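# Route a cable through a mesh tray onto the mat

## Task

Take the cable lying on the table next to the wire-mesh cable tray and set it along the length of the tray. Bring one of its ends out of the tray across the drop-out lip mounted on the tray wall, and rest that end on the mat. When finished, no part of the cable may fold back on itself or be kinked. The robot must not topple or be left leaning, or the task fails.

## Robot and tools

Robot: TidyBot++, a mobile base 0.54 m long, 0.50 m wide and 0.38 m tall on four driven casters. It carries a single seven-joint arm with a two-finger gripper. The shoulder sits 0.12 m ahead of the base centre at 0.68 m height. Link lengths: upper arm 0.42 m, forearm 0.31 m, wrist to hand point 0.31 m. Cameras: base_camera and wrist_camera (the latter looks along the hand). The arm starts folded, hand pointing down.

Frames (metres): base frame has its origin on the floor below the base centre, x ahead, y to the left, z upward. hand_pose and "target" use it; the hand point lies midway between the finger pads, hand z runs out along the fingers, and the fingers close along hand y. The odometry frame is the base frame as it was when the scene began; base_odometry reports x, y and heading (rad, left positive, -3.142 to 3.142) in it, from wheel turns only, so slip looks like travel.

Tool move: one action per call; every motion in it starts at once.
- base: an object with any of translate_m (forward +, -2 to 2 m), strafe_m (left +, -2 to 2 m), rotate_rad (counter-clockwise from above +, -6.3 to 6.3 rad). These are offsets from where the base is now, along its current axes.
- joints: absolute targets by name. joint_1_rad (any angle; positive turns the arm clockwise seen from above, opposite to heading), joint_2_rad -2.249 to 2.249 (0 = upper arm vertical, + leans forward), joint_3_rad (any angle), joint_4_rad -2.579 to 2.579 (elbow, 0 straight), joint_5_rad (any), joint_6_rad -2.099 to 2.099 (wrist), joint_7_rad (any; with hand down, + is counter-clockwise from above, 1.57 opens fingers left/right), gripper_pos 0 (open, gap about 85 mm) to 1 (closed, squeezing 100 to 150 N). Unbounded joints take the short way round; for large turns send steps below half a turn.
- target: one absolute hand pose [x, y, z, qw, qx, qy, qz], position in metres in the base frame, same form as hand_pose. Alongside it, joints may only contain gripper_pos.
- speeds: caps for this action only: translate_m and strafe_m 0.05 to 0.5 m/s (give one value if both are used), rotate_rad 0.1 to 1.57 rad/s.
- min_time_s: 0.1 to 8 s, the shortest duration of each arm motion.
- cameras: list from base_camera, wrist_camera, all; [] for none. Default: all when no action, none otherwise.
- blocking: true (default) returns after everything is at rest; false returns within about half a second while motion continues. A new move overrides only the parts it names.
An empty move just reports state, images and the scene number.

Other tools: wait(seconds 0 to 10, cameras) lets time pass and returns state, early if motions settle. stop(cameras) brakes all your running motions; braked parts say "stopped" and may keep pressing on contacts. zoom_image(camera, region [x0, y0, x1, y1] in pixels, origin top-left, at most 504 by 504) enlarges part of that camera's newest image. finished_scene(scene) closes the current scene for good; the goal must hold without the robot.

Results: "move" says done or the worst status. base_status, joint_status, hand_status give per-motion outcomes: done, moving, off_target (rested away from target, may still push), not_followed (check withheld it; "joint command not followed" or "pose unreachable", with "cause:"), contact_stop, time_out (base limit 14 s; unreachable hand poses wander up to 10 s), stopped, torque_fault, limit_stop_at_motor_heat. hand_target is where joints at their targets would place the hand. motor_effort is percent of max torque, with peak in brackets. base_tilt is degrees, forward/right positive. on_its_own lists unrequested robot actions. "pictures" names image order. An unplanned stop, refusal or torque fault cancels the remaining move/wait calls of that reply.

Practical tips: after done, the hand is usually within 3 cm; correct by adding (wanted minus hand_pose) to the last target. To hold still, resend hand_target, not hand_pose. Loads make the arm sag; never command a loaded joint to its own reading. Friction can leave joints slightly short; fix with last command plus (wanted minus reading). Targets pointing forward, low and close to the base go badly and can strike it; nothing stops the arm hitting the base. A hand pointing down reaches at most about 0.94 m high, and only near the base. Closed fingertips reach about 20 mm past the hand point. When a held item lands on a surface, hand_pose stops dropping though commands go lower.

Avoid: driving or turning while the arm is caught above about 0.6 m, sideways swings with the arm stretched, reaching far from folded over nearby furniture, and horizontal tugs with a raised hand, all of which can tip the robot; back off or retract to right it. Avoid hard impacts (torque fault freezes the arm 10 s), long stretched holds (motor heat; MOTOR HOT at 60 °C, weak braking fault at 75 °C), dropping or flinging the cable, and squeezing it hard while it still rests on something.

Each tool is called after "Call:" as name([rows], argument=value, ...), one row to a line, values as JSON.

## Session

Call:
move()

Scene clock: 0.00 s.
base_odometry: x=+0.000 y=+0.000 heading=+0.000
base_tilt: forward=+0.4 right=+0.1
base_status: not commanded
joint_positions: joint_1_rad=-0.007 joint_2_rad=-0.391 joint_3_rad=+3.172 joint_4_rad=-2.515 joint_5_rad=-0.007 joint_6_rad=-0.846 joint_7_rad=+1.557 gripper_pos=+0.000
joint_status: not commanded
motor_effort: joint_1_rad=+0 joint_2_rad=+0 joint_3_rad=+0 joint_4_rad=+14 joint_5_rad=-1 joint_6_rad=+3 joint_7_rad=+0
hand_pose: x=+0.2795 y=+0.0007 z=+0.5991 quat_wxyz=(-0.008, +0.996, -0.020, +0.086) (m; base frame)
hand_target: x=+0.2795 y=+0.0007 z=+0.5989 quat_wxyz=(-0.008, +0.996, -0.020, +0.085) (m; base frame)
hand_status: not commanded
pictures: base_camera, wrist_camera
Images, in order (width x height): base_camera 644x364, wrist_camera 644x476.

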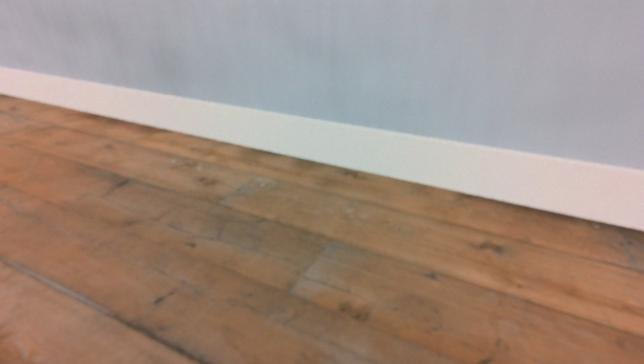

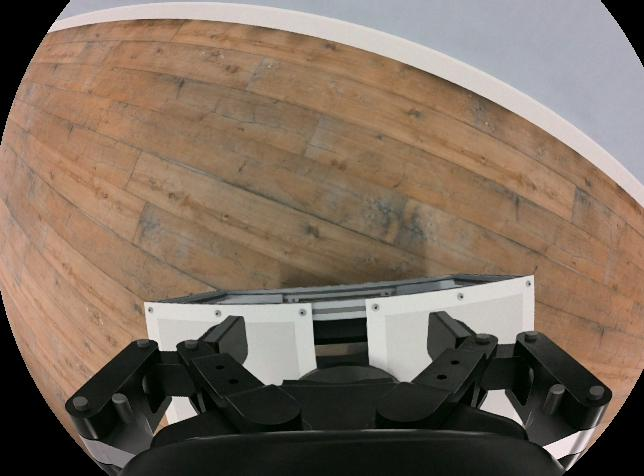

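Call:
move(base={"rotate_rad": 1.0}, cameras=["all"])

Call:
move(base={"rotate_rad": 1.0}, cameras=["all"])

Call:
move(base={"rotate_rad": 1.0}, cameras=["all"])

Scene clock: 4.70 s.
move: done
base_odometry: x=+0.000 y=+0.000 heading=+0.999
base_tilt: forward=+0.4 right=+0.2
base_status: done
joint_positions: joint_1_rad=-0.007 joint_2_rad=-0.391 joint_3_rad=+3.172 joint_4_rad=-2.515 joint_5_rad=-0.007 joint_6_rad=-0.846 joint_7_rad=+1.557 gripper_pos=+0.000
joint_status: not commanded
motor_effort: joint_1_rad=+1(1) joint_2_rad=+0(2) joint_3_rad=+0(1) joint_4_rad=+14(15) joint_5_rad=-1(1) joint_6_rad=+3(3) joint_7_rad=+0(0)
hand_pose: x=+0.2795 y=+0.0007 z=+0.5991 quat_wxyz=(-0.008, +0.996, -0.020, +0.086) (m; base frame)
hand_target: x=+0.2795 y=+0.0007 z=+0.5989 quat_wxyz=(-0.008, +0.996, -0.020, +0.085) (m; base frame)
hand_status: not commanded
pictures: base_camera, wrist_camera
Images, in order (width x height): base_camera 644x364, wrist_camera 644x476.

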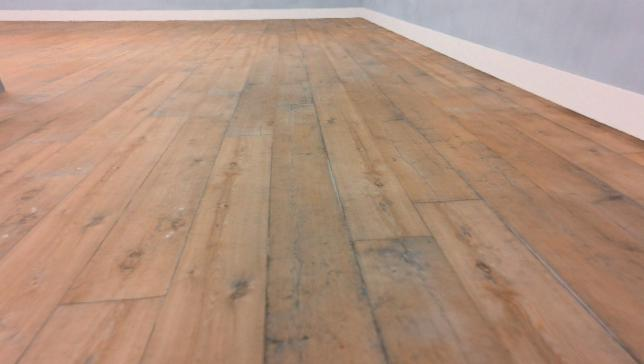

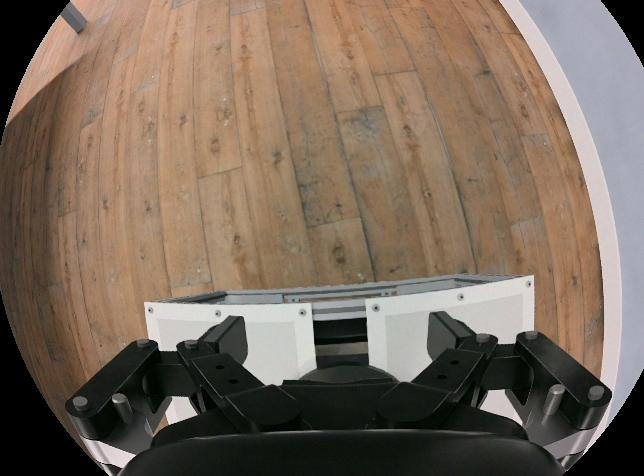

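Scene clock: 6.60 s.
move: done
base_odometry: x=+0.000 y=+0.000 heading=+1.998
base_tilt: forward=+0.4 right=+0.1
base_status: done
joint_positions: joint_1_rad=-0.007 joint_2_rad=-0.391 joint_3_rad=+3.172 joint_4_rad=-2.515 joint_5_rad=-0.007 joint_6_rad=-0.846 joint_7_rad=+1.557 gripper_pos=+0.000
joint_status: not commanded
motor_effort: joint_1_rad=+0(1) joint_2_rad=-1(2) joint_3_rad=+0(2) joint_4_rad=+14(14) joint_5_rad=-1(1) joint_6_rad=+3(3) joint_7_rad=+0(0)
hand_pose: x=+0.2795 y=+0.0007 z=+0.5991 quat_wxyz=(-0.008, +0.996, -0.020, +0.086) (m; base frame)
hand_target: x=+0.2795 y=+0.0007 z=+0.5989 quat_wxyz=(-0.008, +0.996, -0.020, +0.085) (m; base frame)
hand_status: not commanded
pictures: base_camera, wrist_camera
Images, in order (width x height): base_camera 644x364, wrist_camera 644x476.

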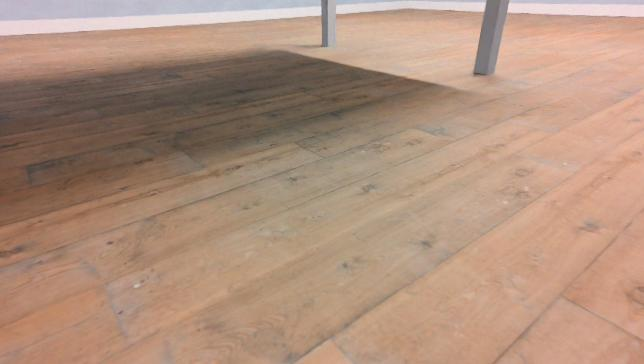

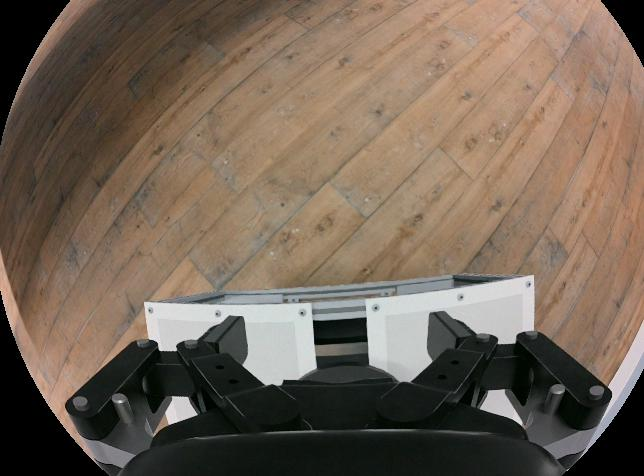

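Scene clock: 8.50 s.
move: done
base_odometry: x=+0.000 y=+0.000 heading=+2.997
base_tilt: forward=+0.5 right=+0.2
base_status: done
joint_positions: joint_1_rad=-0.007 joint_2_rad=-0.391 joint_3_rad=+3.172 joint_4_rad=-2.515 joint_5_rad=-0.007 joint_6_rad=-0.846 joint_7_rad=+1.557 gripper_pos=+0.000
joint_status: not commanded
motor_effort: joint_1_rad=+0(1) joint_2_rad=-1(1) joint_3_rad=-1(1) joint_4_rad=+14(14) joint_5_rad=-1(1) joint_6_rad=+3(3) joint_7_rad=+0(0)
hand_pose: x=+0.2795 y=+0.0007 z=+0.5991 quat_wxyz=(-0.008, +0.996, -0.020, +0.086) (m; base frame)
hand_target: x=+0.2795 y=+0.0007 z=+0.5989 quat_wxyz=(-0.008, +0.996, -0.020, +0.085) (m; base frame)
hand_status: not commanded
pictures: base_camera, wrist_camera
Images, in order (width x height): base_camera 644x364, wrist_camera 644x476.

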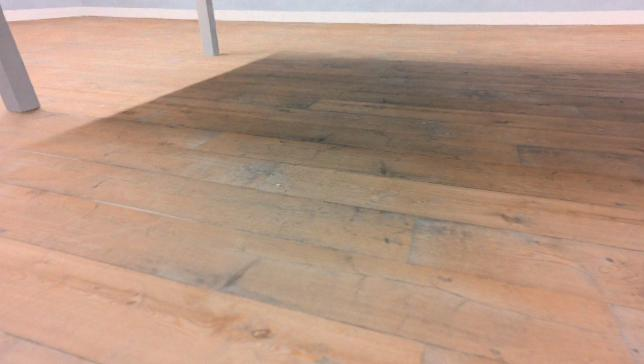

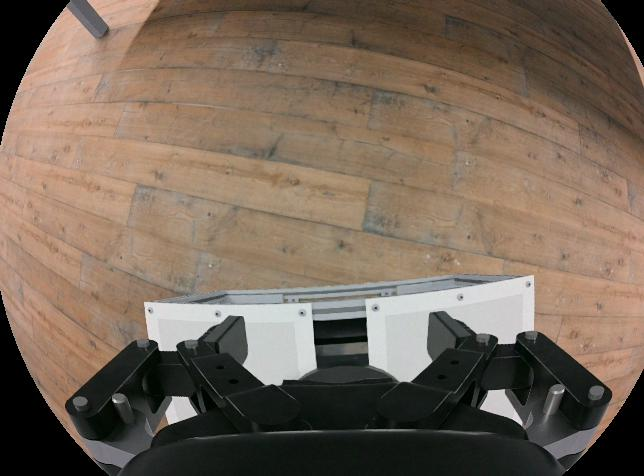

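Call:
move(base={"rotate_rad": -0.32}, joints={"joint_2_rad": -0.3, "joint_4_rad": -1.5, "joint_6_rad": -1.2}, cameras=["all"])

Scene clock: 32.97 s.
move: done
base_odometry: x=+0.000 y=+0.000 heading=+2.678
base_tilt: forward=+0.4 right=+0.1
base_status: done
joint_positions: joint_1_rad=-0.007 joint_2_rad=-0.318 joint_3_rad=+3.172 joint_4_rad=-1.545 joint_5_rad=-0.007 joint_6_rad=-1.120 joint_7_rad=+1.557 gripper_pos=+0.000
joint_status: all done
motor_effort: joint_1_rad=+0(1) joint_2_rad=-7(8) joint_3_rad=-1(2) joint_4_rad=+17(18) joint_5_rad=-1(1) joint_6_rad=+8(8) joint_7_rad=+0(0)
hand_pose: x=+0.5059 y=-0.0076 z=+0.9695 quat_wxyz=(-0.006, +0.922, -0.018, +0.387) (m; base frame)
hand_target: x=+0.4982 y=-0.0072 z=+0.9682 quat_wxyz=(-0.006, +0.932, -0.018, +0.362) (m; base frame)
hand_status: not commanded
pictures: base_camera, wrist_camera
Images, in order (width x height): base_camera 644x364, wrist_camera 644x476.

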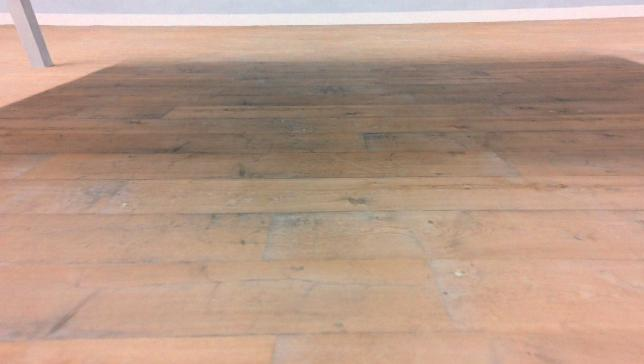

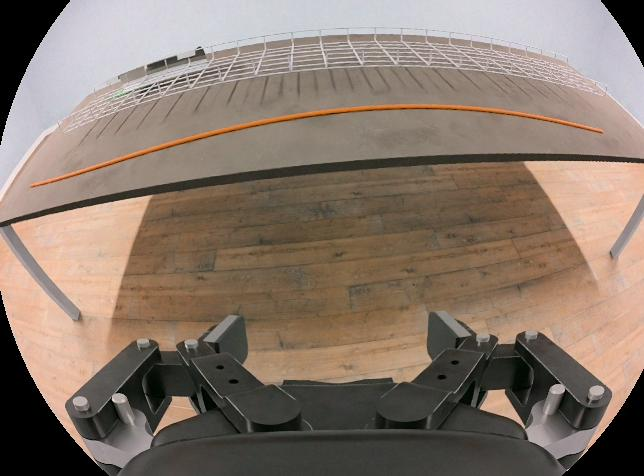

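Call:
zoom_image(camera="wrist_camera", region=[20, 20, 330, 220])

Call:
zoom_image(camera="wrist_camera", region=[320, 10, 640, 200])

Scaled by 1.626.

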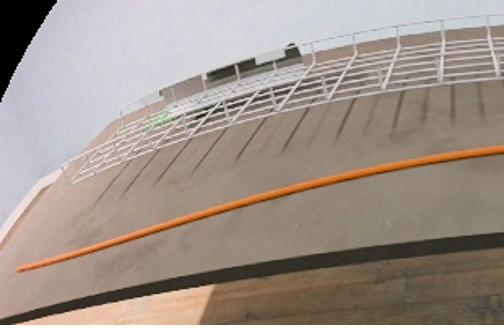

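Scaled by 1.575.

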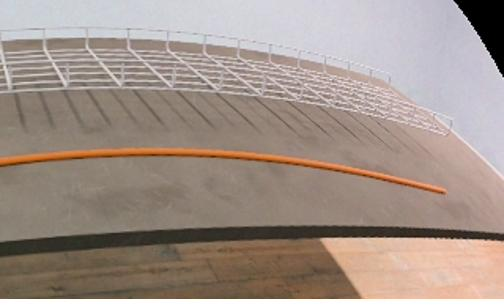

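Call:
move(joints={"joint_2_rad": -0.1, "joint_4_rad": -0.8, "joint_6_rad": -1.55}, cameras=["all"])

Scene clock: 57.10 s.
move: done
base_odometry: x=+0.000 y=+0.000 heading=+2.678
base_tilt: forward=+0.5 right=+0.1
base_status: not commanded
joint_positions: joint_1_rad=-0.007 joint_2_rad=-0.121 joint_3_rad=+3.172 joint_4_rad=-0.842 joint_5_rad=-0.007 joint_6_rad=-1.467 joint_7_rad=+1.557 gripper_pos=+0.000
joint_status: all done
motor_effort: joint_1_rad=+0(1) joint_2_rad=-9(10) joint_3_rad=-1(2) joint_4_rad=+14(19) joint_5_rad=-1(1) joint_6_rad=+9(10) joint_7_rad=+0(0)
hand_pose: x=+0.5300 y=-0.0074 z=+1.1553 quat_wxyz=(-0.003, +0.888, -0.016, +0.459) (m; base frame)
hand_target: x=+0.5220 y=-0.0069 z=+1.1454 quat_wxyz=(-0.003, +0.902, -0.015, +0.431) (m; base frame)
hand_status: not commanded
pictures: base_camera, wrist_camera
Images, in order (width x height): base_camera 644x364, wrist_camera 644x476.

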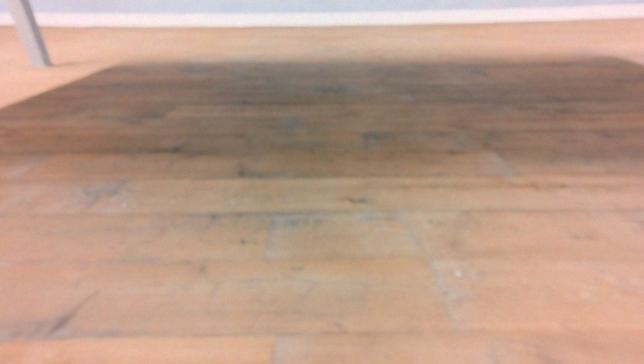

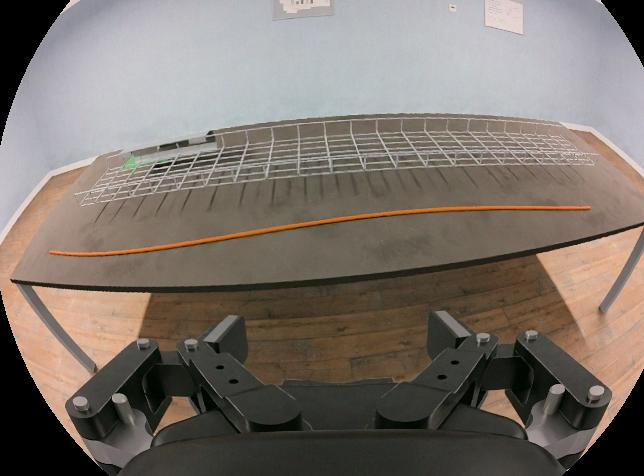

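Call:
zoom_image(camera="wrist_camera", region=[30, 100, 330, 300])

Call:
zoom_image(camera="wrist_camera", region=[320, 90, 640, 300])

Call:
zoom_image(camera="wrist_camera", region=[80, 110, 240, 220])

Scaled by 1.680.

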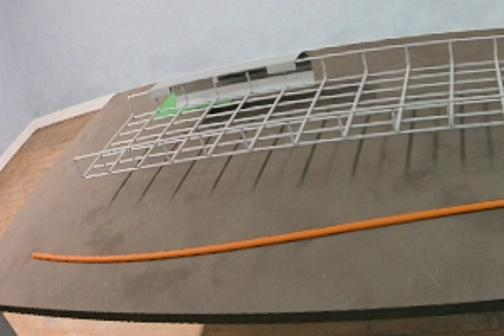

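Scaled by 1.575.

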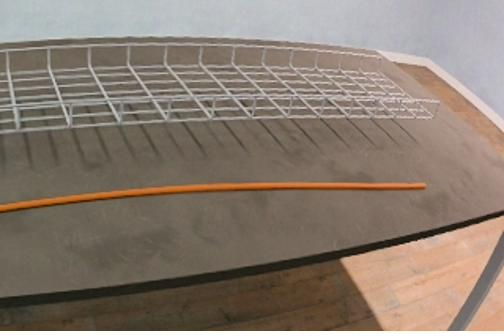

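Scaled by 3.150.

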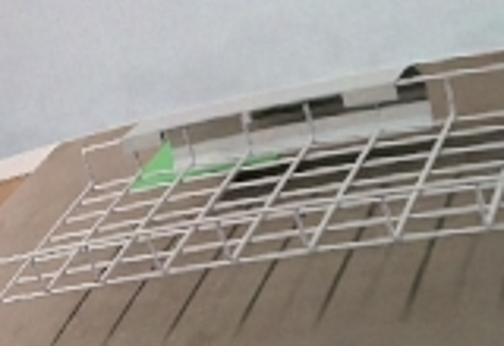

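Call:
move(base={"translate_m": 0.2}, cameras=["all"])

Scene clock: 71.73 s.
move: done
base_odometry: x=-0.179 y=+0.089 heading=+2.679
base_tilt: forward=+0.5 right=+0.1
base_status: done
joint_positions: joint_1_rad=-0.007 joint_2_rad=-0.099 joint_3_rad=+3.172 joint_4_rad=-0.838 joint_5_rad=-0.007 joint_6_rad=-1.472 joint_7_rad=+1.557 gripper_pos=+0.000
joint_status: not commanded
motor_effort: joint_1_rad=+0(1) joint_2_rad=-9(15) joint_3_rad=-1(1) joint_4_rad=+14(15) joint_5_rad=-1(1) joint_6_rad=+8(9) joint_7_rad=+0(0)
hand_pose: x=+0.5393 y=-0.0073 z=+1.1468 quat_wxyz=(-0.003, +0.894, -0.016, +0.449) (m; base frame)
hand_target: x=+0.5220 y=-0.0069 z=+1.1454 quat_wxyz=(-0.003, +0.902, -0.015, +0.431) (m; base frame)
hand_status: not commanded
pictures: base_camera, wrist_camera
Images, in order (width x height): base_camera 644x364, wrist_camera 644x476.

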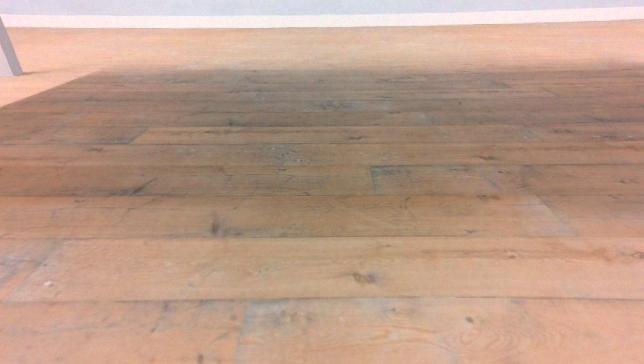

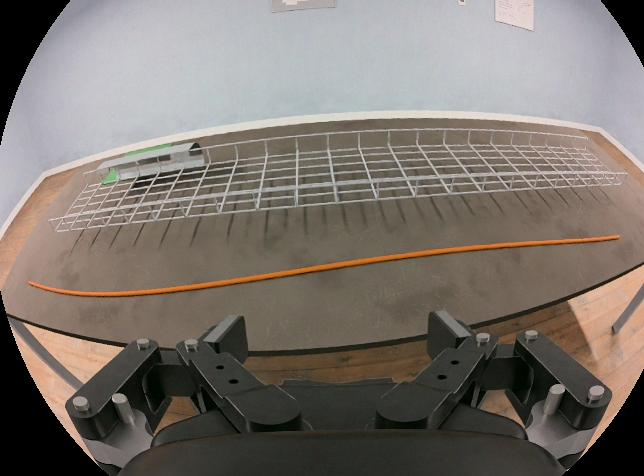

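Call:
move(joints={"joint_6_rad": -1.85}, cameras=["wrist_camera"])

Scene clock: 82.17 s.
move: done
base_odometry: x=-0.179 y=+0.089 heading=+2.679
base_tilt: forward=+0.5 right=+0.1
base_status: not commanded
joint_positions: joint_1_rad=-0.007 joint_2_rad=-0.100 joint_3_rad=+3.172 joint_4_rad=-0.836 joint_5_rad=-0.007 joint_6_rad=-1.783 joint_7_rad=+1.557 gripper_pos=+0.000
joint_status: all done
motor_effort: joint_1_rad=+0(0) joint_2_rad=-9(11) joint_3_rad=-1(1) joint_4_rad=+13(14) joint_5_rad=+0(1) joint_6_rad=+7(10) joint_7_rad=+0(0)
hand_pose: x=+0.4699 y=-0.0056 z=+1.0807 quat_wxyz=(-0.003, +0.952, -0.016, +0.306) (m; base frame)
hand_target: x=+0.4534 y=-0.0053 z=+1.0825 quat_wxyz=(-0.003, +0.956, -0.016, +0.291) (m; base frame)
hand_status: not commanded
pictures: wrist_camera
Images, in order (width x height): wrist_camera 644x476.

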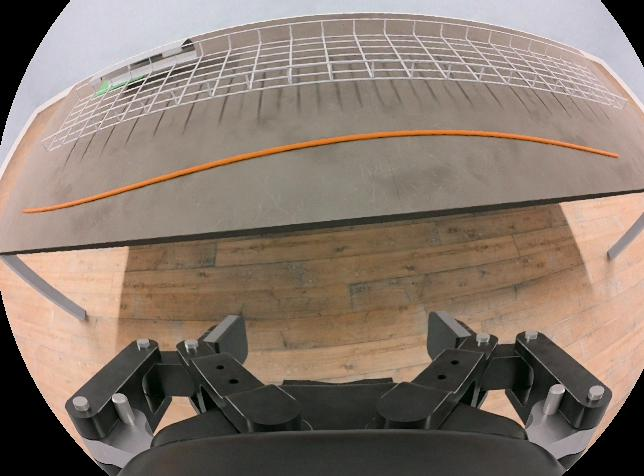

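Call:
move(base={"translate_m": 0.3, "strafe_m": 0.65}, joints={"joint_6_rad": -1.75, "joint_4_rad": -0.9, "joint_2_rad": -0.1}, cameras=["all"])

Scene clock: 140.17 s.
move: done
base_odometry: x=-0.738 y=-0.359 heading=+2.679
base_tilt: forward=+0.4 right=+0.1
base_status: done
joint_positions: joint_1_rad=-0.007 joint_2_rad=-0.104 joint_3_rad=+3.172 joint_4_rad=-0.876 joint_5_rad=-0.007 joint_6_rad=-1.783 joint_7_rad=+1.557 gripper_pos=+0.000
joint_status: all done
motor_effort: joint_1_rad=+0(1) joint_2_rad=-9(12) joint_3_rad=-1(2) joint_4_rad=+13(14) joint_5_rad=-1(2) joint_6_rad=+6(7) joint_7_rad=+0(0)
hand_pose: x=+0.4672 y=-0.0056 z=+1.0661 quat_wxyz=(-0.003, +0.957, -0.016, +0.289) (m; base frame)
hand_target: x=+0.4764 y=-0.0057 z=+1.0611 quat_wxyz=(-0.003, +0.956, -0.016, +0.292) (m; base frame)
hand_status: not commanded
pictures: base_camera, wrist_camera
Images, in order (width x height): base_camera 644x364, wrist_camera 644x476.

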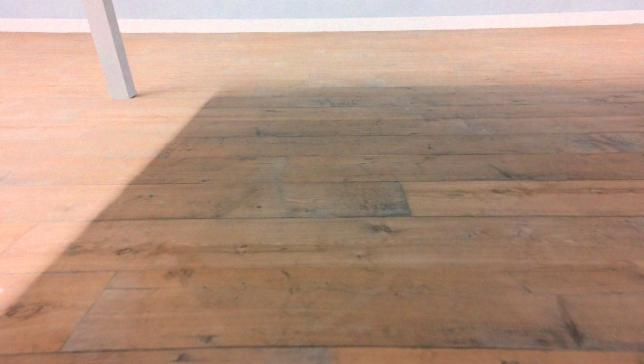

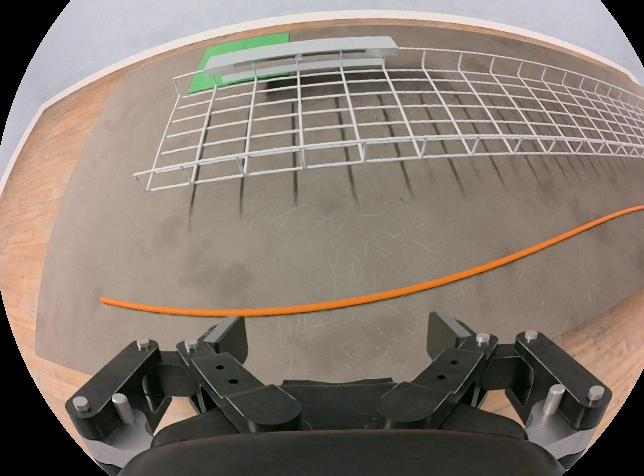

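Call:
zoom_image(camera="wrist_camera", region=[130, 10, 450, 220])

Scaled by 1.575.

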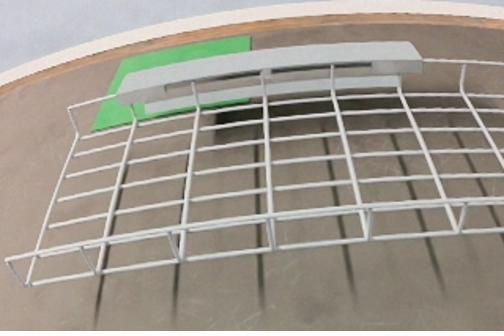

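Call:
move(base={"strafe_m": -1.0}, cameras=["wrist_camera"])

Call:
move(base={"strafe_m": -0.9}, cameras=["all"])

Scene clock: 174.63 s.
move: done
base_odometry: x=-0.292 y=+0.537 heading=+2.679
base_tilt: forward=+0.5 right=+0.2
base_status: done
joint_positions: joint_1_rad=-0.007 joint_2_rad=-0.105 joint_3_rad=+3.172 joint_4_rad=-0.876 joint_5_rad=-0.007 joint_6_rad=-1.783 joint_7_rad=+1.557 gripper_pos=+0.000
joint_status: not commanded
motor_effort: joint_1_rad=+0(1) joint_2_rad=-9(12) joint_3_rad=+0(2) joint_4_rad=+13(14) joint_5_rad=-1(1) joint_6_rad=+6(7) joint_7_rad=+0(0)
hand_pose: x=+0.4670 y=-0.0056 z=+1.0663 quat_wxyz=(-0.003, +0.957, -0.016, +0.289) (m; base frame)
hand_target: x=+0.4764 y=-0.0057 z=+1.0611 quat_wxyz=(-0.003, +0.956, -0.016, +0.292) (m; base frame)
hand_status: not commanded
pictures: wrist_camera
Images, in order (width x height): wrist_camera 644x476.

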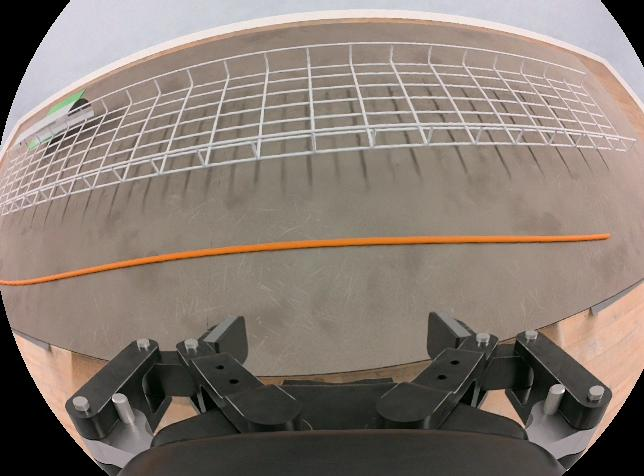

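Scene clock: 177.63 s.
move: done
base_odometry: x=+0.110 y=+1.342 heading=+2.679
base_tilt: forward=+0.4 right=+0.2
base_status: done
joint_positions: joint_1_rad=-0.007 joint_2_rad=-0.105 joint_3_rad=+3.172 joint_4_rad=-0.876 joint_5_rad=-0.007 joint_6_rad=-1.783 joint_7_rad=+1.557 gripper_pos=+0.000
joint_status: not commanded
motor_effort: joint_1_rad=+0(1) joint_2_rad=-10(11) joint_3_rad=+0(2) joint_4_rad=+13(14) joint_5_rad=-1(2) joint_6_rad=+6(7) joint_7_rad=+0(0)
hand_pose: x=+0.4670 y=-0.0056 z=+1.0663 quat_wxyz=(-0.003, +0.957, -0.016, +0.289) (m; base frame)
hand_target: x=+0.4764 y=-0.0057 z=+1.0611 quat_wxyz=(-0.003, +0.956, -0.016, +0.292) (m; base frame)
hand_status: not commanded
pictures: base_camera, wrist_camera
Images, in order (width x height): base_camera 644x364, wrist_camera 644x476.

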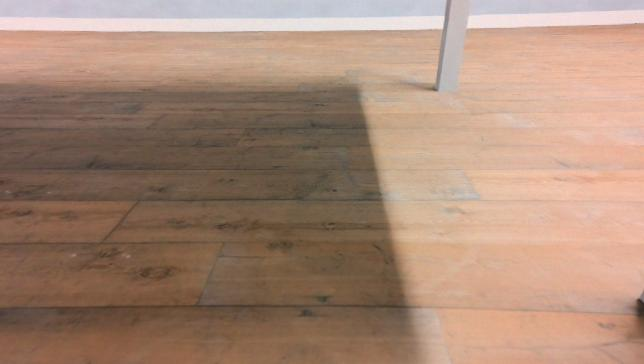

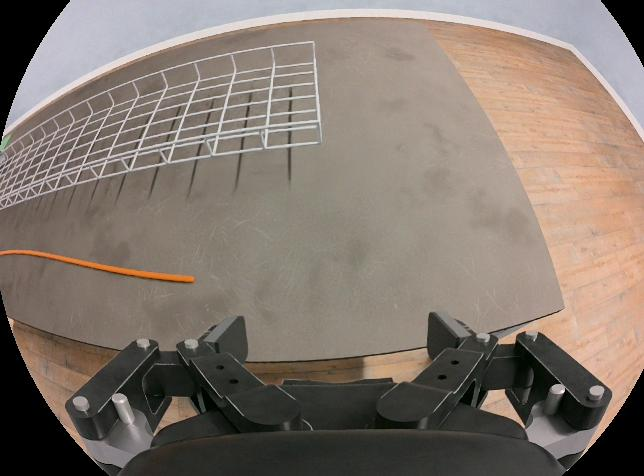

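Call:
move(base={"translate_m": 0.15, "strafe_m": 0.31, "rotate_rad": 0.03}, joints={"joint_2_rad": 0.10, "joint_4_rad": -1.229, "joint_6_rad": -1.777, "joint_7_rad": 0.0}, cameras=["all"])

Scene clock: 219.87 s.
move: done
base_odometry: x=-0.163 y=+1.132 heading=+2.709
base_tilt: forward=+0.4 right=+0.1
base_status: done
joint_positions: joint_1_rad=-0.009 joint_2_rad=+0.088 joint_3_rad=+3.172 joint_4_rad=-1.201 joint_5_rad=-0.007 joint_6_rad=-1.783 joint_7_rad=+0.044 gripper_pos=+0.000
joint_status: all done
motor_effort: joint_1_rad=+0(2) joint_2_rad=-17(20) joint_3_rad=-1(3) joint_4_rad=+15(16) joint_5_rad=+0(3) joint_6_rad=+2(7) joint_7_rad=+0(1)
hand_pose: x=+0.4799 y=-0.0035 z=+0.8778 quat_wxyz=(-0.025, +0.715, -0.698, +0.024) (m; base frame)
hand_target: x=+0.4776 y=-0.0040 z=+0.8646 quat_wxyz=(-0.014, +0.700, -0.714, +0.011) (m; base frame)
hand_status: not commanded
pictures: base_camera, wrist_camera
Images, in order (width x height): base_camera 644x364, wrist_camera 644x476.

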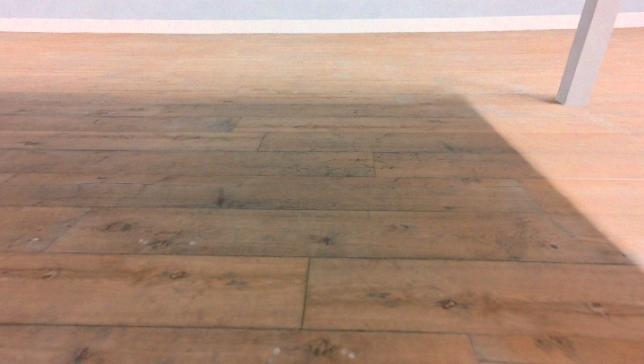

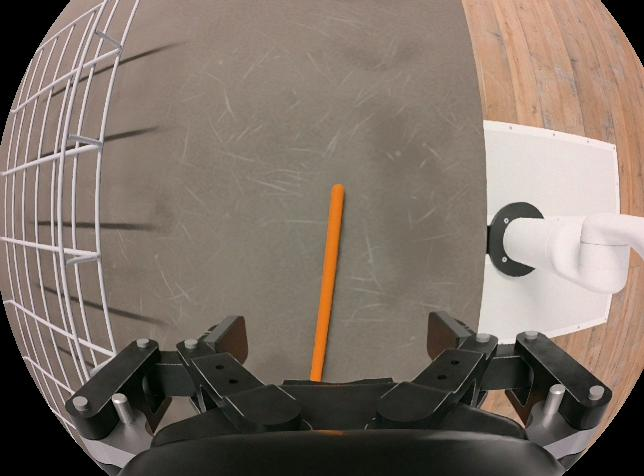

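Call:
move(joints={"joint_2_rad": 0.13, "joint_4_rad": -1.49, "joint_6_rad": -1.53, "joint_7_rad": -0.02}, min_time_s=1.5, cameras=["wrist_camera"])

Scene clock: 227.83 s.
move: done
base_odometry: x=-0.163 y=+1.132 heading=+2.709
base_tilt: forward=+0.5 right=+0.2
base_status: not commanded
joint_positions: joint_1_rad=-0.009 joint_2_rad=+0.106 joint_3_rad=+3.172 joint_4_rad=-1.461 joint_5_rad=-0.007 joint_6_rad=-1.600 joint_7_rad=+0.022 gripper_pos=+0.000
joint_status: all done
motor_effort: joint_1_rad=+0(1) joint_2_rad=-18(19) joint_3_rad=-1(1) joint_4_rad=+15(16) joint_5_rad=+0(1) joint_6_rad=+1(3) joint_7_rad=+0(1)
hand_pose: x=+0.4703 y=-0.0034 z=+0.7903 quat_wxyz=(+0.007, +0.707, -0.707, -0.010) (m; base frame)
hand_target: x=+0.4853 y=-0.0043 z=+0.7722 quat_wxyz=(+0.002, +0.692, -0.722, -0.004) (m; base frame)
hand_status: not commanded
pictures: wrist_camera
Images, in order (width x height): wrist_camera 644x476.

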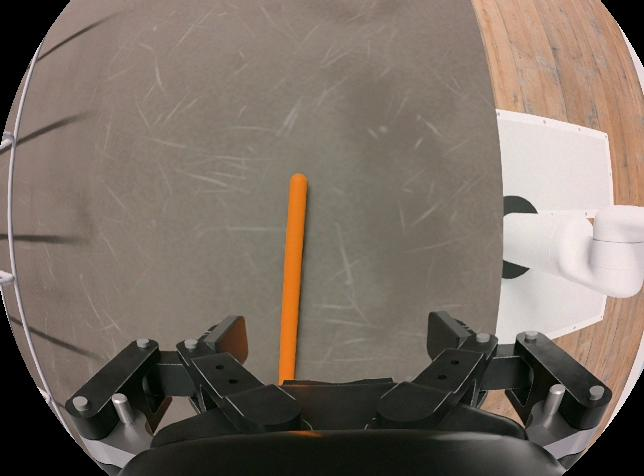

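Call:
move(joints={"joint_2_rad": 0.178, "joint_4_rad": -1.552, "joint_6_rad": -1.394}, min_time_s=1.5, cameras=["wrist_camera"])

Scene clock: 233.73 s.
move: done
base_odometry: x=-0.163 y=+1.132 heading=+2.709
base_tilt: forward=+0.4 right=+0.1
base_status: not commanded
joint_positions: joint_1_rad=-0.009 joint_2_rad=+0.151 joint_3_rad=+3.172 joint_4_rad=-1.520 joint_5_rad=-0.007 joint_6_rad=-1.465 joint_7_rad=+0.022 gripper_pos=+0.000
joint_status: all done
motor_effort: joint_1_rad=+0(1) joint_2_rad=-19(20) joint_3_rad=-1(1) joint_4_rad=+15(16) joint_5_rad=+0(1) joint_6_rad=+1(2) joint_7_rad=+0(0)
hand_pose: x=+0.4974 y=-0.0039 z=+0.7551 quat_wxyz=(-0.003, +0.707, -0.707, +0.001) (m; base frame)
hand_target: x=+0.5097 y=-0.0049 z=+0.7348 quat_wxyz=(-0.007, +0.692, -0.722, +0.006) (m; base frame)
hand_status: not commanded
pictures: wrist_camera
Images, in order (width x height): wrist_camera 644x476.

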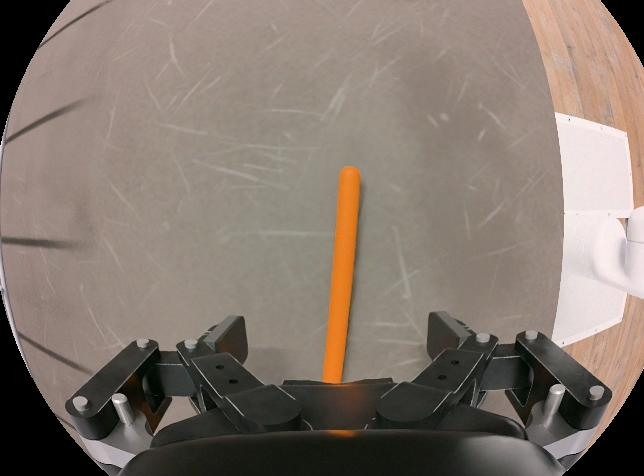

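Call:
zoom_image(camera="wrist_camera", region=[200, 150, 460, 390])

Scaled by 1.938.

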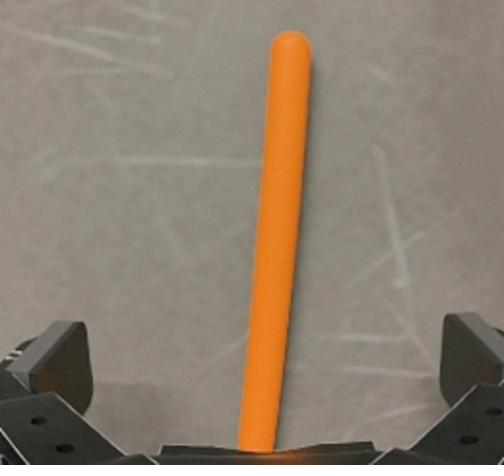

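Call:
move(joints={"joint_2_rad": 0.191, "joint_4_rad": -1.576, "joint_6_rad": -1.369}, min_time_s=1.0)

Call:
move(joints={"gripper_pos": 0.7}, cameras=["wrist_camera"])

Scene clock: 241.63 s.
move: done
base_odometry: x=-0.163 y=+1.132 heading=+2.709
base_tilt: forward=+0.4 right=+0.1
base_status: not commanded
joint_positions: joint_1_rad=-0.009 joint_2_rad=+0.162 joint_3_rad=+3.172 joint_4_rad=-1.543 joint_5_rad=-0.007 joint_6_rad=-1.439 joint_7_rad=+0.022 gripper_pos=+0.000
joint_status: all done
motor_effort: joint_1_rad=+0(0) joint_2_rad=-20(21) joint_3_rad=+0(2) joint_4_rad=+14(16) joint_5_rad=+0(1) joint_6_rad=+1(3) joint_7_rad=+0(0)
hand_pose: x=+0.4978 y=-0.0039 z=+0.7435 quat_wxyz=(+0.000, +0.707, -0.707, -0.002) (m; base frame)
hand_target: x=+0.5093 y=-0.0049 z=+0.7223 quat_wxyz=(-0.002, +0.692, -0.722, +0.002) (m; base frame)
hand_status: not commanded
pictures: none

Scene clock: 242.57 s.
move: done
base_odometry: x=-0.163 y=+1.132 heading=+2.709
base_tilt: forward=+0.4 right=+0.2
base_status: not commanded
joint_positions: joint_1_rad=-0.009 joint_2_rad=+0.162 joint_3_rad=+3.172 joint_4_rad=-1.543 joint_5_rad=-0.007 joint_6_rad=-1.439 joint_7_rad=+0.022 gripper_pos=+0.700
joint_status: all done
motor_effort: joint_1_rad=+0(0) joint_2_rad=-20(20) joint_3_rad=-1(1) joint_4_rad=+14(15) joint_5_rad=+0(1) joint_6_rad=+1(2) joint_7_rad=+0(0)
hand_pose: x=+0.4980 y=-0.0039 z=+0.7434 quat_wxyz=(+0.000, +0.707, -0.707, -0.002) (m; base frame)
hand_target: x=+0.5093 y=-0.0049 z=+0.7223 quat_wxyz=(-0.002, +0.692, -0.722, +0.002) (m; base frame)
hand_status: not commanded
pictures: wrist_camera
Images, in order (width x height): wrist_camera 644x476.

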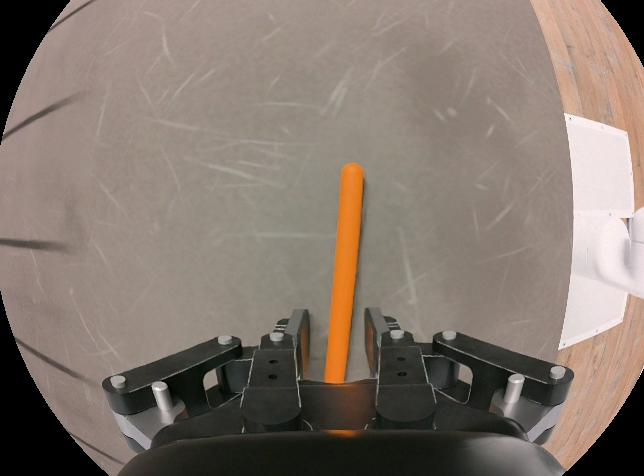

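Call:
zoom_image(camera="wrist_camera", region=[250, 270, 430, 400])

Scaled by 2.800.

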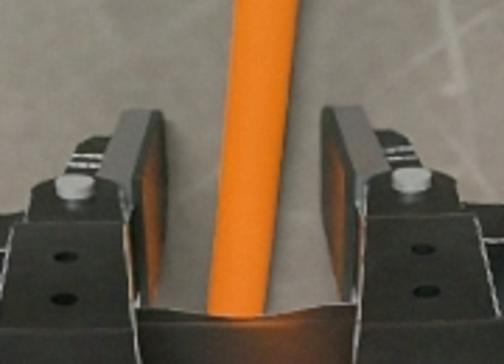

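Call:
move(joints={"gripper_pos": 0.88}, cameras=["wrist_camera"])

Scene clock: 249.13 s.
move: done
base_odometry: x=-0.163 y=+1.132 heading=+2.709
base_tilt: forward=+0.4 right=+0.1
base_status: not commanded
joint_positions: joint_1_rad=-0.009 joint_2_rad=+0.162 joint_3_rad=+3.172 joint_4_rad=-1.543 joint_5_rad=-0.007 joint_6_rad=-1.433 joint_7_rad=+0.021 gripper_pos=+0.880
joint_status: all done
motor_effort: joint_1_rad=+0(1) joint_2_rad=-18(20) joint_3_rad=-1(2) joint_4_rad=+13(15) joint_5_rad=-1(1) joint_6_rad=+1(1) joint_7_rad=+0(0)
hand_pose: x=+0.4998 y=-0.0040 z=+0.7434 quat_wxyz=(-0.002, +0.707, -0.707, +0.000) (m; base frame)
hand_target: x=+0.5093 y=-0.0049 z=+0.7223 quat_wxyz=(-0.002, +0.692, -0.722, +0.002) (m; base frame)
hand_status: not commanded
pictures: wrist_camera
Images, in order (width x height): wrist_camera 644x476.

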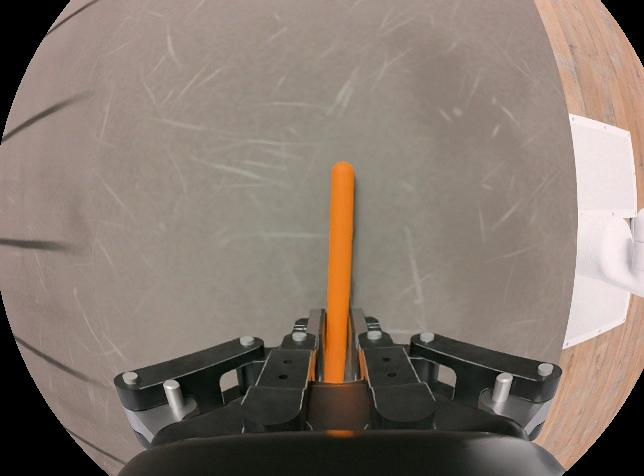

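Call:
move(joints={"gripper_pos": 0.96}, cameras=["wrist_camera"])

Scene clock: 250.80 s.
move: done
base_odometry: x=-0.163 y=+1.132 heading=+2.709
base_tilt: forward=+0.4 right=+0.1
base_status: not commanded
joint_positions: joint_1_rad=-0.009 joint_2_rad=+0.162 joint_3_rad=+3.172 joint_4_rad=-1.543 joint_5_rad=-0.007 joint_6_rad=-1.433 joint_7_rad=+0.021 gripper_pos=+0.938
joint_status: all done
motor_effort: joint_1_rad=+0(0) joint_2_rad=-17(18) joint_3_rad=-1(1) joint_4_rad=+12(13) joint_5_rad=+0(1) joint_6_rad=+1(1) joint_7_rad=+0(0)
hand_pose: x=+0.4998 y=-0.0040 z=+0.7437 quat_wxyz=(-0.002, +0.707, -0.707, +0.001) (m; base frame)
hand_target: x=+0.5093 y=-0.0049 z=+0.7223 quat_wxyz=(-0.002, +0.692, -0.722, +0.002) (m; base frame)
hand_status: not commanded
pictures: wrist_camera
Images, in order (width x height): wrist_camera 644x476.

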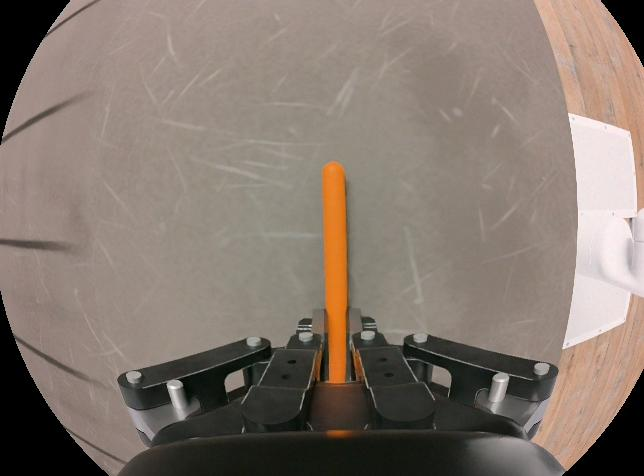

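Call:
move(joints={"joint_2_rad": 0.07, "joint_4_rad": -1.10, "joint_6_rad": -1.72}, min_time_s=2.0, cameras=["wrist_camera"])

Scene clock: 264.40 s.
move: done
base_odometry: x=-0.163 y=+1.132 heading=+2.709
base_tilt: forward=+0.4 right=+0.1
base_status: not commanded
joint_positions: joint_1_rad=-0.009 joint_2_rad=+0.074 joint_3_rad=+3.172 joint_4_rad=-1.144 joint_5_rad=-0.007 joint_6_rad=-1.648 joint_7_rad=+0.021 gripper_pos=+0.938
joint_status: all done
motor_effort: joint_1_rad=+0(1) joint_2_rad=-18(22) joint_3_rad=+0(2) joint_4_rad=+16(17) joint_5_rad=+0(2) joint_6_rad=+4(4) joint_7_rad=+0(0)
hand_pose: x=+0.5301 y=-0.0045 z=+0.9105 quat_wxyz=(-0.097, +0.701, -0.700, +0.098) (m; base frame)
hand_target: x=+0.5157 y=-0.0049 z=+0.9227 quat_wxyz=(-0.090, +0.687, -0.716, +0.087) (m; base frame)
hand_status: not commanded
pictures: wrist_camera
Images, in order (width x height): wrist_camera 644x476.

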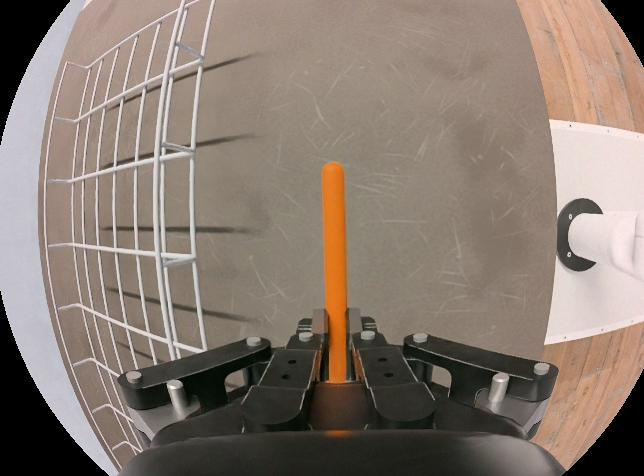

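Call:
move(base={"translate_m": 0.05}, joints={"joint_2_rad": 0.30, "joint_4_rad": -0.78, "joint_6_rad": -1.46}, min_time_s=2.5, cameras=["wrist_camera"])

Scene clock: 271.17 s.
move: done
base_odometry: x=-0.209 y=+1.153 heading=+2.709
base_tilt: forward=+0.5 right=+0.2
base_status: done
joint_positions: joint_1_rad=-0.009 joint_2_rad=+0.273 joint_3_rad=+3.172 joint_4_rad=-0.828 joint_5_rad=-0.007 joint_6_rad=-1.541 joint_7_rad=+0.021 gripper_pos=+0.938
joint_status: all done
motor_effort: joint_1_rad=+1(1) joint_2_rad=-25(26) joint_3_rad=-1(1) joint_4_rad=+16(17) joint_5_rad=+0(0) joint_6_rad=+6(7) joint_7_rad=+0(0)
hand_pose: x=+0.6620 y=-0.0050 z=+0.9560 quat_wxyz=(-0.171, +0.687, -0.684, +0.179) (m; base frame)
hand_target: x=+0.6971 y=-0.0062 z=+0.9752 quat_wxyz=(-0.209, +0.663, -0.688, +0.210) (m; base frame)
hand_status: not commanded
pictures: wrist_camera
Images, in order (width x height): wrist_camera 644x476.

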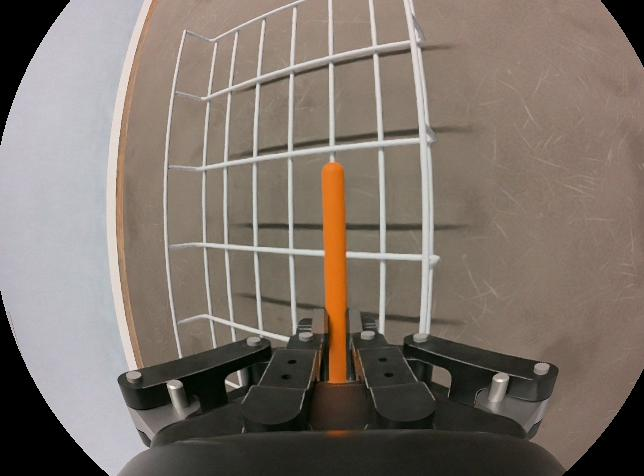

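Call:
move(joints={"joint_2_rad": 0.52, "joint_4_rad": -0.665, "joint_6_rad": -1.42}, min_time_s=2.0, cameras=["wrist_camera"])

Scene clock: 279.60 s.
move: done
base_odometry: x=-0.209 y=+1.153 heading=+2.709
base_tilt: forward=+0.5 right=+0.1
base_status: not commanded
joint_positions: joint_1_rad=-0.009 joint_2_rad=+0.486 joint_3_rad=+3.172 joint_4_rad=-0.712 joint_5_rad=-0.007 joint_6_rad=-1.502 joint_7_rad=+0.021 gripper_pos=+0.938
joint_status: all done
motor_effort: joint_1_rad=+1(1) joint_2_rad=-31(32) joint_3_rad=+0(1) joint_4_rad=+16(17) joint_5_rad=+0(1) joint_6_rad=+6(7) joint_7_rad=+0(1)
hand_pose: x=+0.7416 y=-0.0044 z=+0.8870 quat_wxyz=(-0.150, +0.692, -0.687, +0.160) (m; base frame)
hand_target: x=+0.7787 y=-0.0056 z=+0.8976 quat_wxyz=(-0.185, +0.670, -0.693, +0.190) (m; base frame)
hand_status: not commanded
pictures: wrist_camera
Images, in order (width x height): wrist_camera 644x476.

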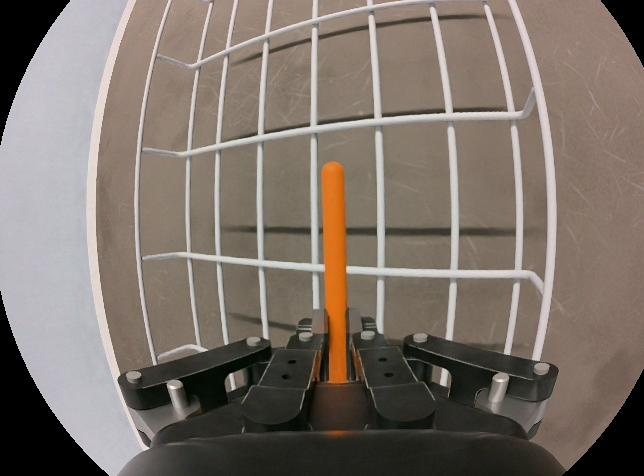

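Call:
move(joints={"joint_2_rad": 0.52, "joint_4_rad": -0.885, "joint_6_rad": -1.29}, min_time_s=2.0, cameras=["wrist_camera"])

Scene clock: 287.77 s.
move: done
base_odometry: x=-0.209 y=+1.153 heading=+2.709
base_tilt: forward=+0.4 right=+0.2
base_status: not commanded
joint_positions: joint_1_rad=-0.009 joint_2_rad=+0.486 joint_3_rad=+3.172 joint_4_rad=-0.854 joint_5_rad=-0.007 joint_6_rad=-1.371 joint_7_rad=+0.021 gripper_pos=+0.938
joint_status: all done
motor_effort: joint_1_rad=+1(2) joint_2_rad=-30(33) joint_3_rad=-1(1) joint_4_rad=+16(18) joint_5_rad=+0(1) joint_6_rad=+5(7) joint_7_rad=+0(0)
hand_pose: x=+0.7517 y=-0.0052 z=+0.8430 quat_wxyz=(-0.146, +0.693, -0.689, +0.156) (m; base frame)
hand_target: x=+0.7728 y=-0.0067 z=+0.8180 quat_wxyz=(-0.154, +0.677, -0.702, +0.159) (m; base frame)
hand_status: not commanded
pictures: wrist_camera
Images, in order (width x height): wrist_camera 644x476.

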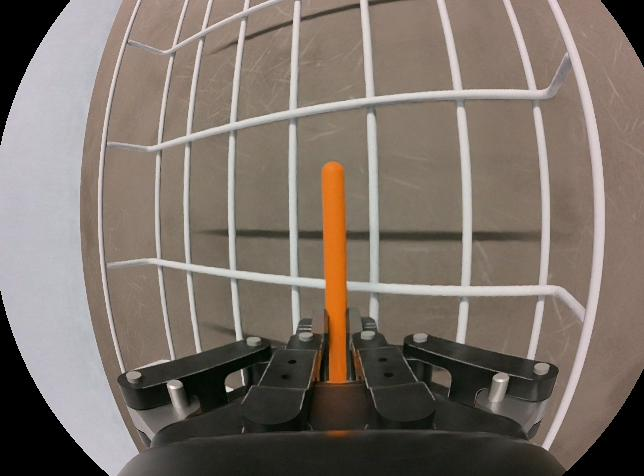

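Call:
move(joints={"joint_2_rad": 0.52, "joint_4_rad": -0.965, "joint_6_rad": -1.215}, min_time_s=1.5, cameras=["wrist_camera"])

Scene clock: 295.63 s.
move: done
base_odometry: x=-0.209 y=+1.153 heading=+2.709
base_tilt: forward=+0.4 right=+0.1
base_status: not commanded
joint_positions: joint_1_rad=-0.009 joint_2_rad=+0.485 joint_3_rad=+3.172 joint_4_rad=-0.921 joint_5_rad=-0.007 joint_6_rad=-1.293 joint_7_rad=+0.021 gripper_pos=+0.938
joint_status: all done
motor_effort: joint_1_rad=+1(2) joint_2_rad=-28(33) joint_3_rad=+0(1) joint_4_rad=+15(18) joint_5_rad=+1(1) joint_6_rad=+5(6) joint_7_rad=+0(0)
hand_pose: x=+0.7589 y=-0.0057 z=+0.8240 quat_wxyz=(-0.150, +0.692, -0.688, +0.160) (m; base frame)
hand_target: x=+0.7746 y=-0.0072 z=+0.7924 quat_wxyz=(-0.152, +0.677, -0.702, +0.158) (m; base frame)
hand_status: not commanded
pictures: wrist_camera
Images, in order (width x height): wrist_camera 644x476.

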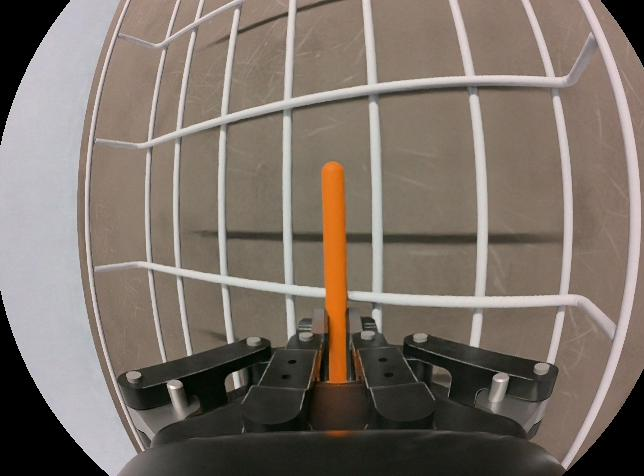

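Call:
move(joints={"joint_2_rad": 0.52, "joint_4_rad": -1.01, "joint_6_rad": -1.17}, min_time_s=1.0)

Call:
move(joints={"gripper_pos": 0.7}, cameras=["wrist_camera"])

Scene clock: 300.70 s.
move: done
base_odometry: x=-0.209 y=+1.153 heading=+2.709
base_tilt: forward=+0.5 right=+0.2
base_status: not commanded
joint_positions: joint_1_rad=-0.009 joint_2_rad=+0.475 joint_3_rad=+3.172 joint_4_rad=-0.952 joint_5_rad=-0.007 joint_6_rad=-1.245 joint_7_rad=+0.021 gripper_pos=+0.938
joint_status: all done
motor_effort: joint_1_rad=+2(2) joint_2_rad=-23(28) joint_3_rad=+0(1) joint_4_rad=+13(15) joint_5_rad=+1(1) joint_6_rad=+5(6) joint_7_rad=+0(1)
hand_pose: x=+0.7636 y=-0.0059 z=+0.8234 quat_wxyz=(-0.159, +0.690, -0.686, +0.170) (m; base frame)
hand_target: x=+0.7755 y=-0.0075 z=+0.7782 quat_wxyz=(-0.152, +0.677, -0.702, +0.158) (m; base frame)
hand_status: not commanded
pictures: none

Scene clock: 301.37 s.
move: done
base_odometry: x=-0.209 y=+1.153 heading=+2.709
base_tilt: forward=+0.4 right=+0.2
base_status: not commanded
joint_positions: joint_1_rad=-0.009 joint_2_rad=+0.480 joint_3_rad=+3.172 joint_4_rad=-0.961 joint_5_rad=-0.007 joint_6_rad=-1.217 joint_7_rad=+0.020 gripper_pos=+0.700
joint_status: all done
motor_effort: joint_1_rad=+0(2) joint_2_rad=-28(32) joint_3_rad=-1(1) joint_4_rad=+13(17) joint_5_rad=+0(1) joint_6_rad=+2(5) joint_7_rad=+0(0)
hand_pose: x=+0.7700 y=-0.0061 z=+0.8205 quat_wxyz=(-0.164, +0.688, -0.685, +0.175) (m; base frame)
hand_target: x=+0.7755 y=-0.0075 z=+0.7782 quat_wxyz=(-0.152, +0.677, -0.702, +0.158) (m; base frame)
hand_status: not commanded
pictures: wrist_camera
Images, in order (width x height): wrist_camera 644x476.

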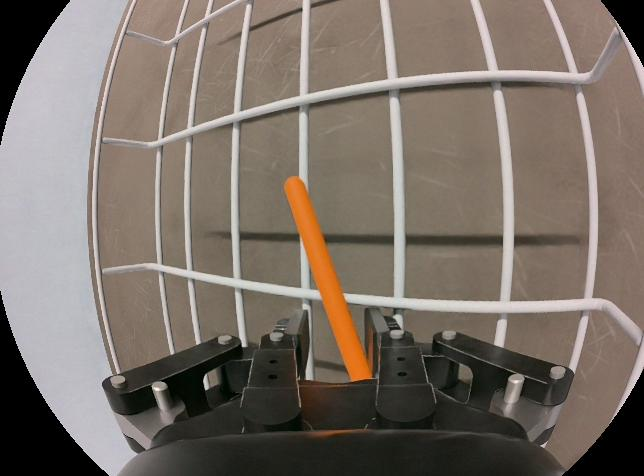

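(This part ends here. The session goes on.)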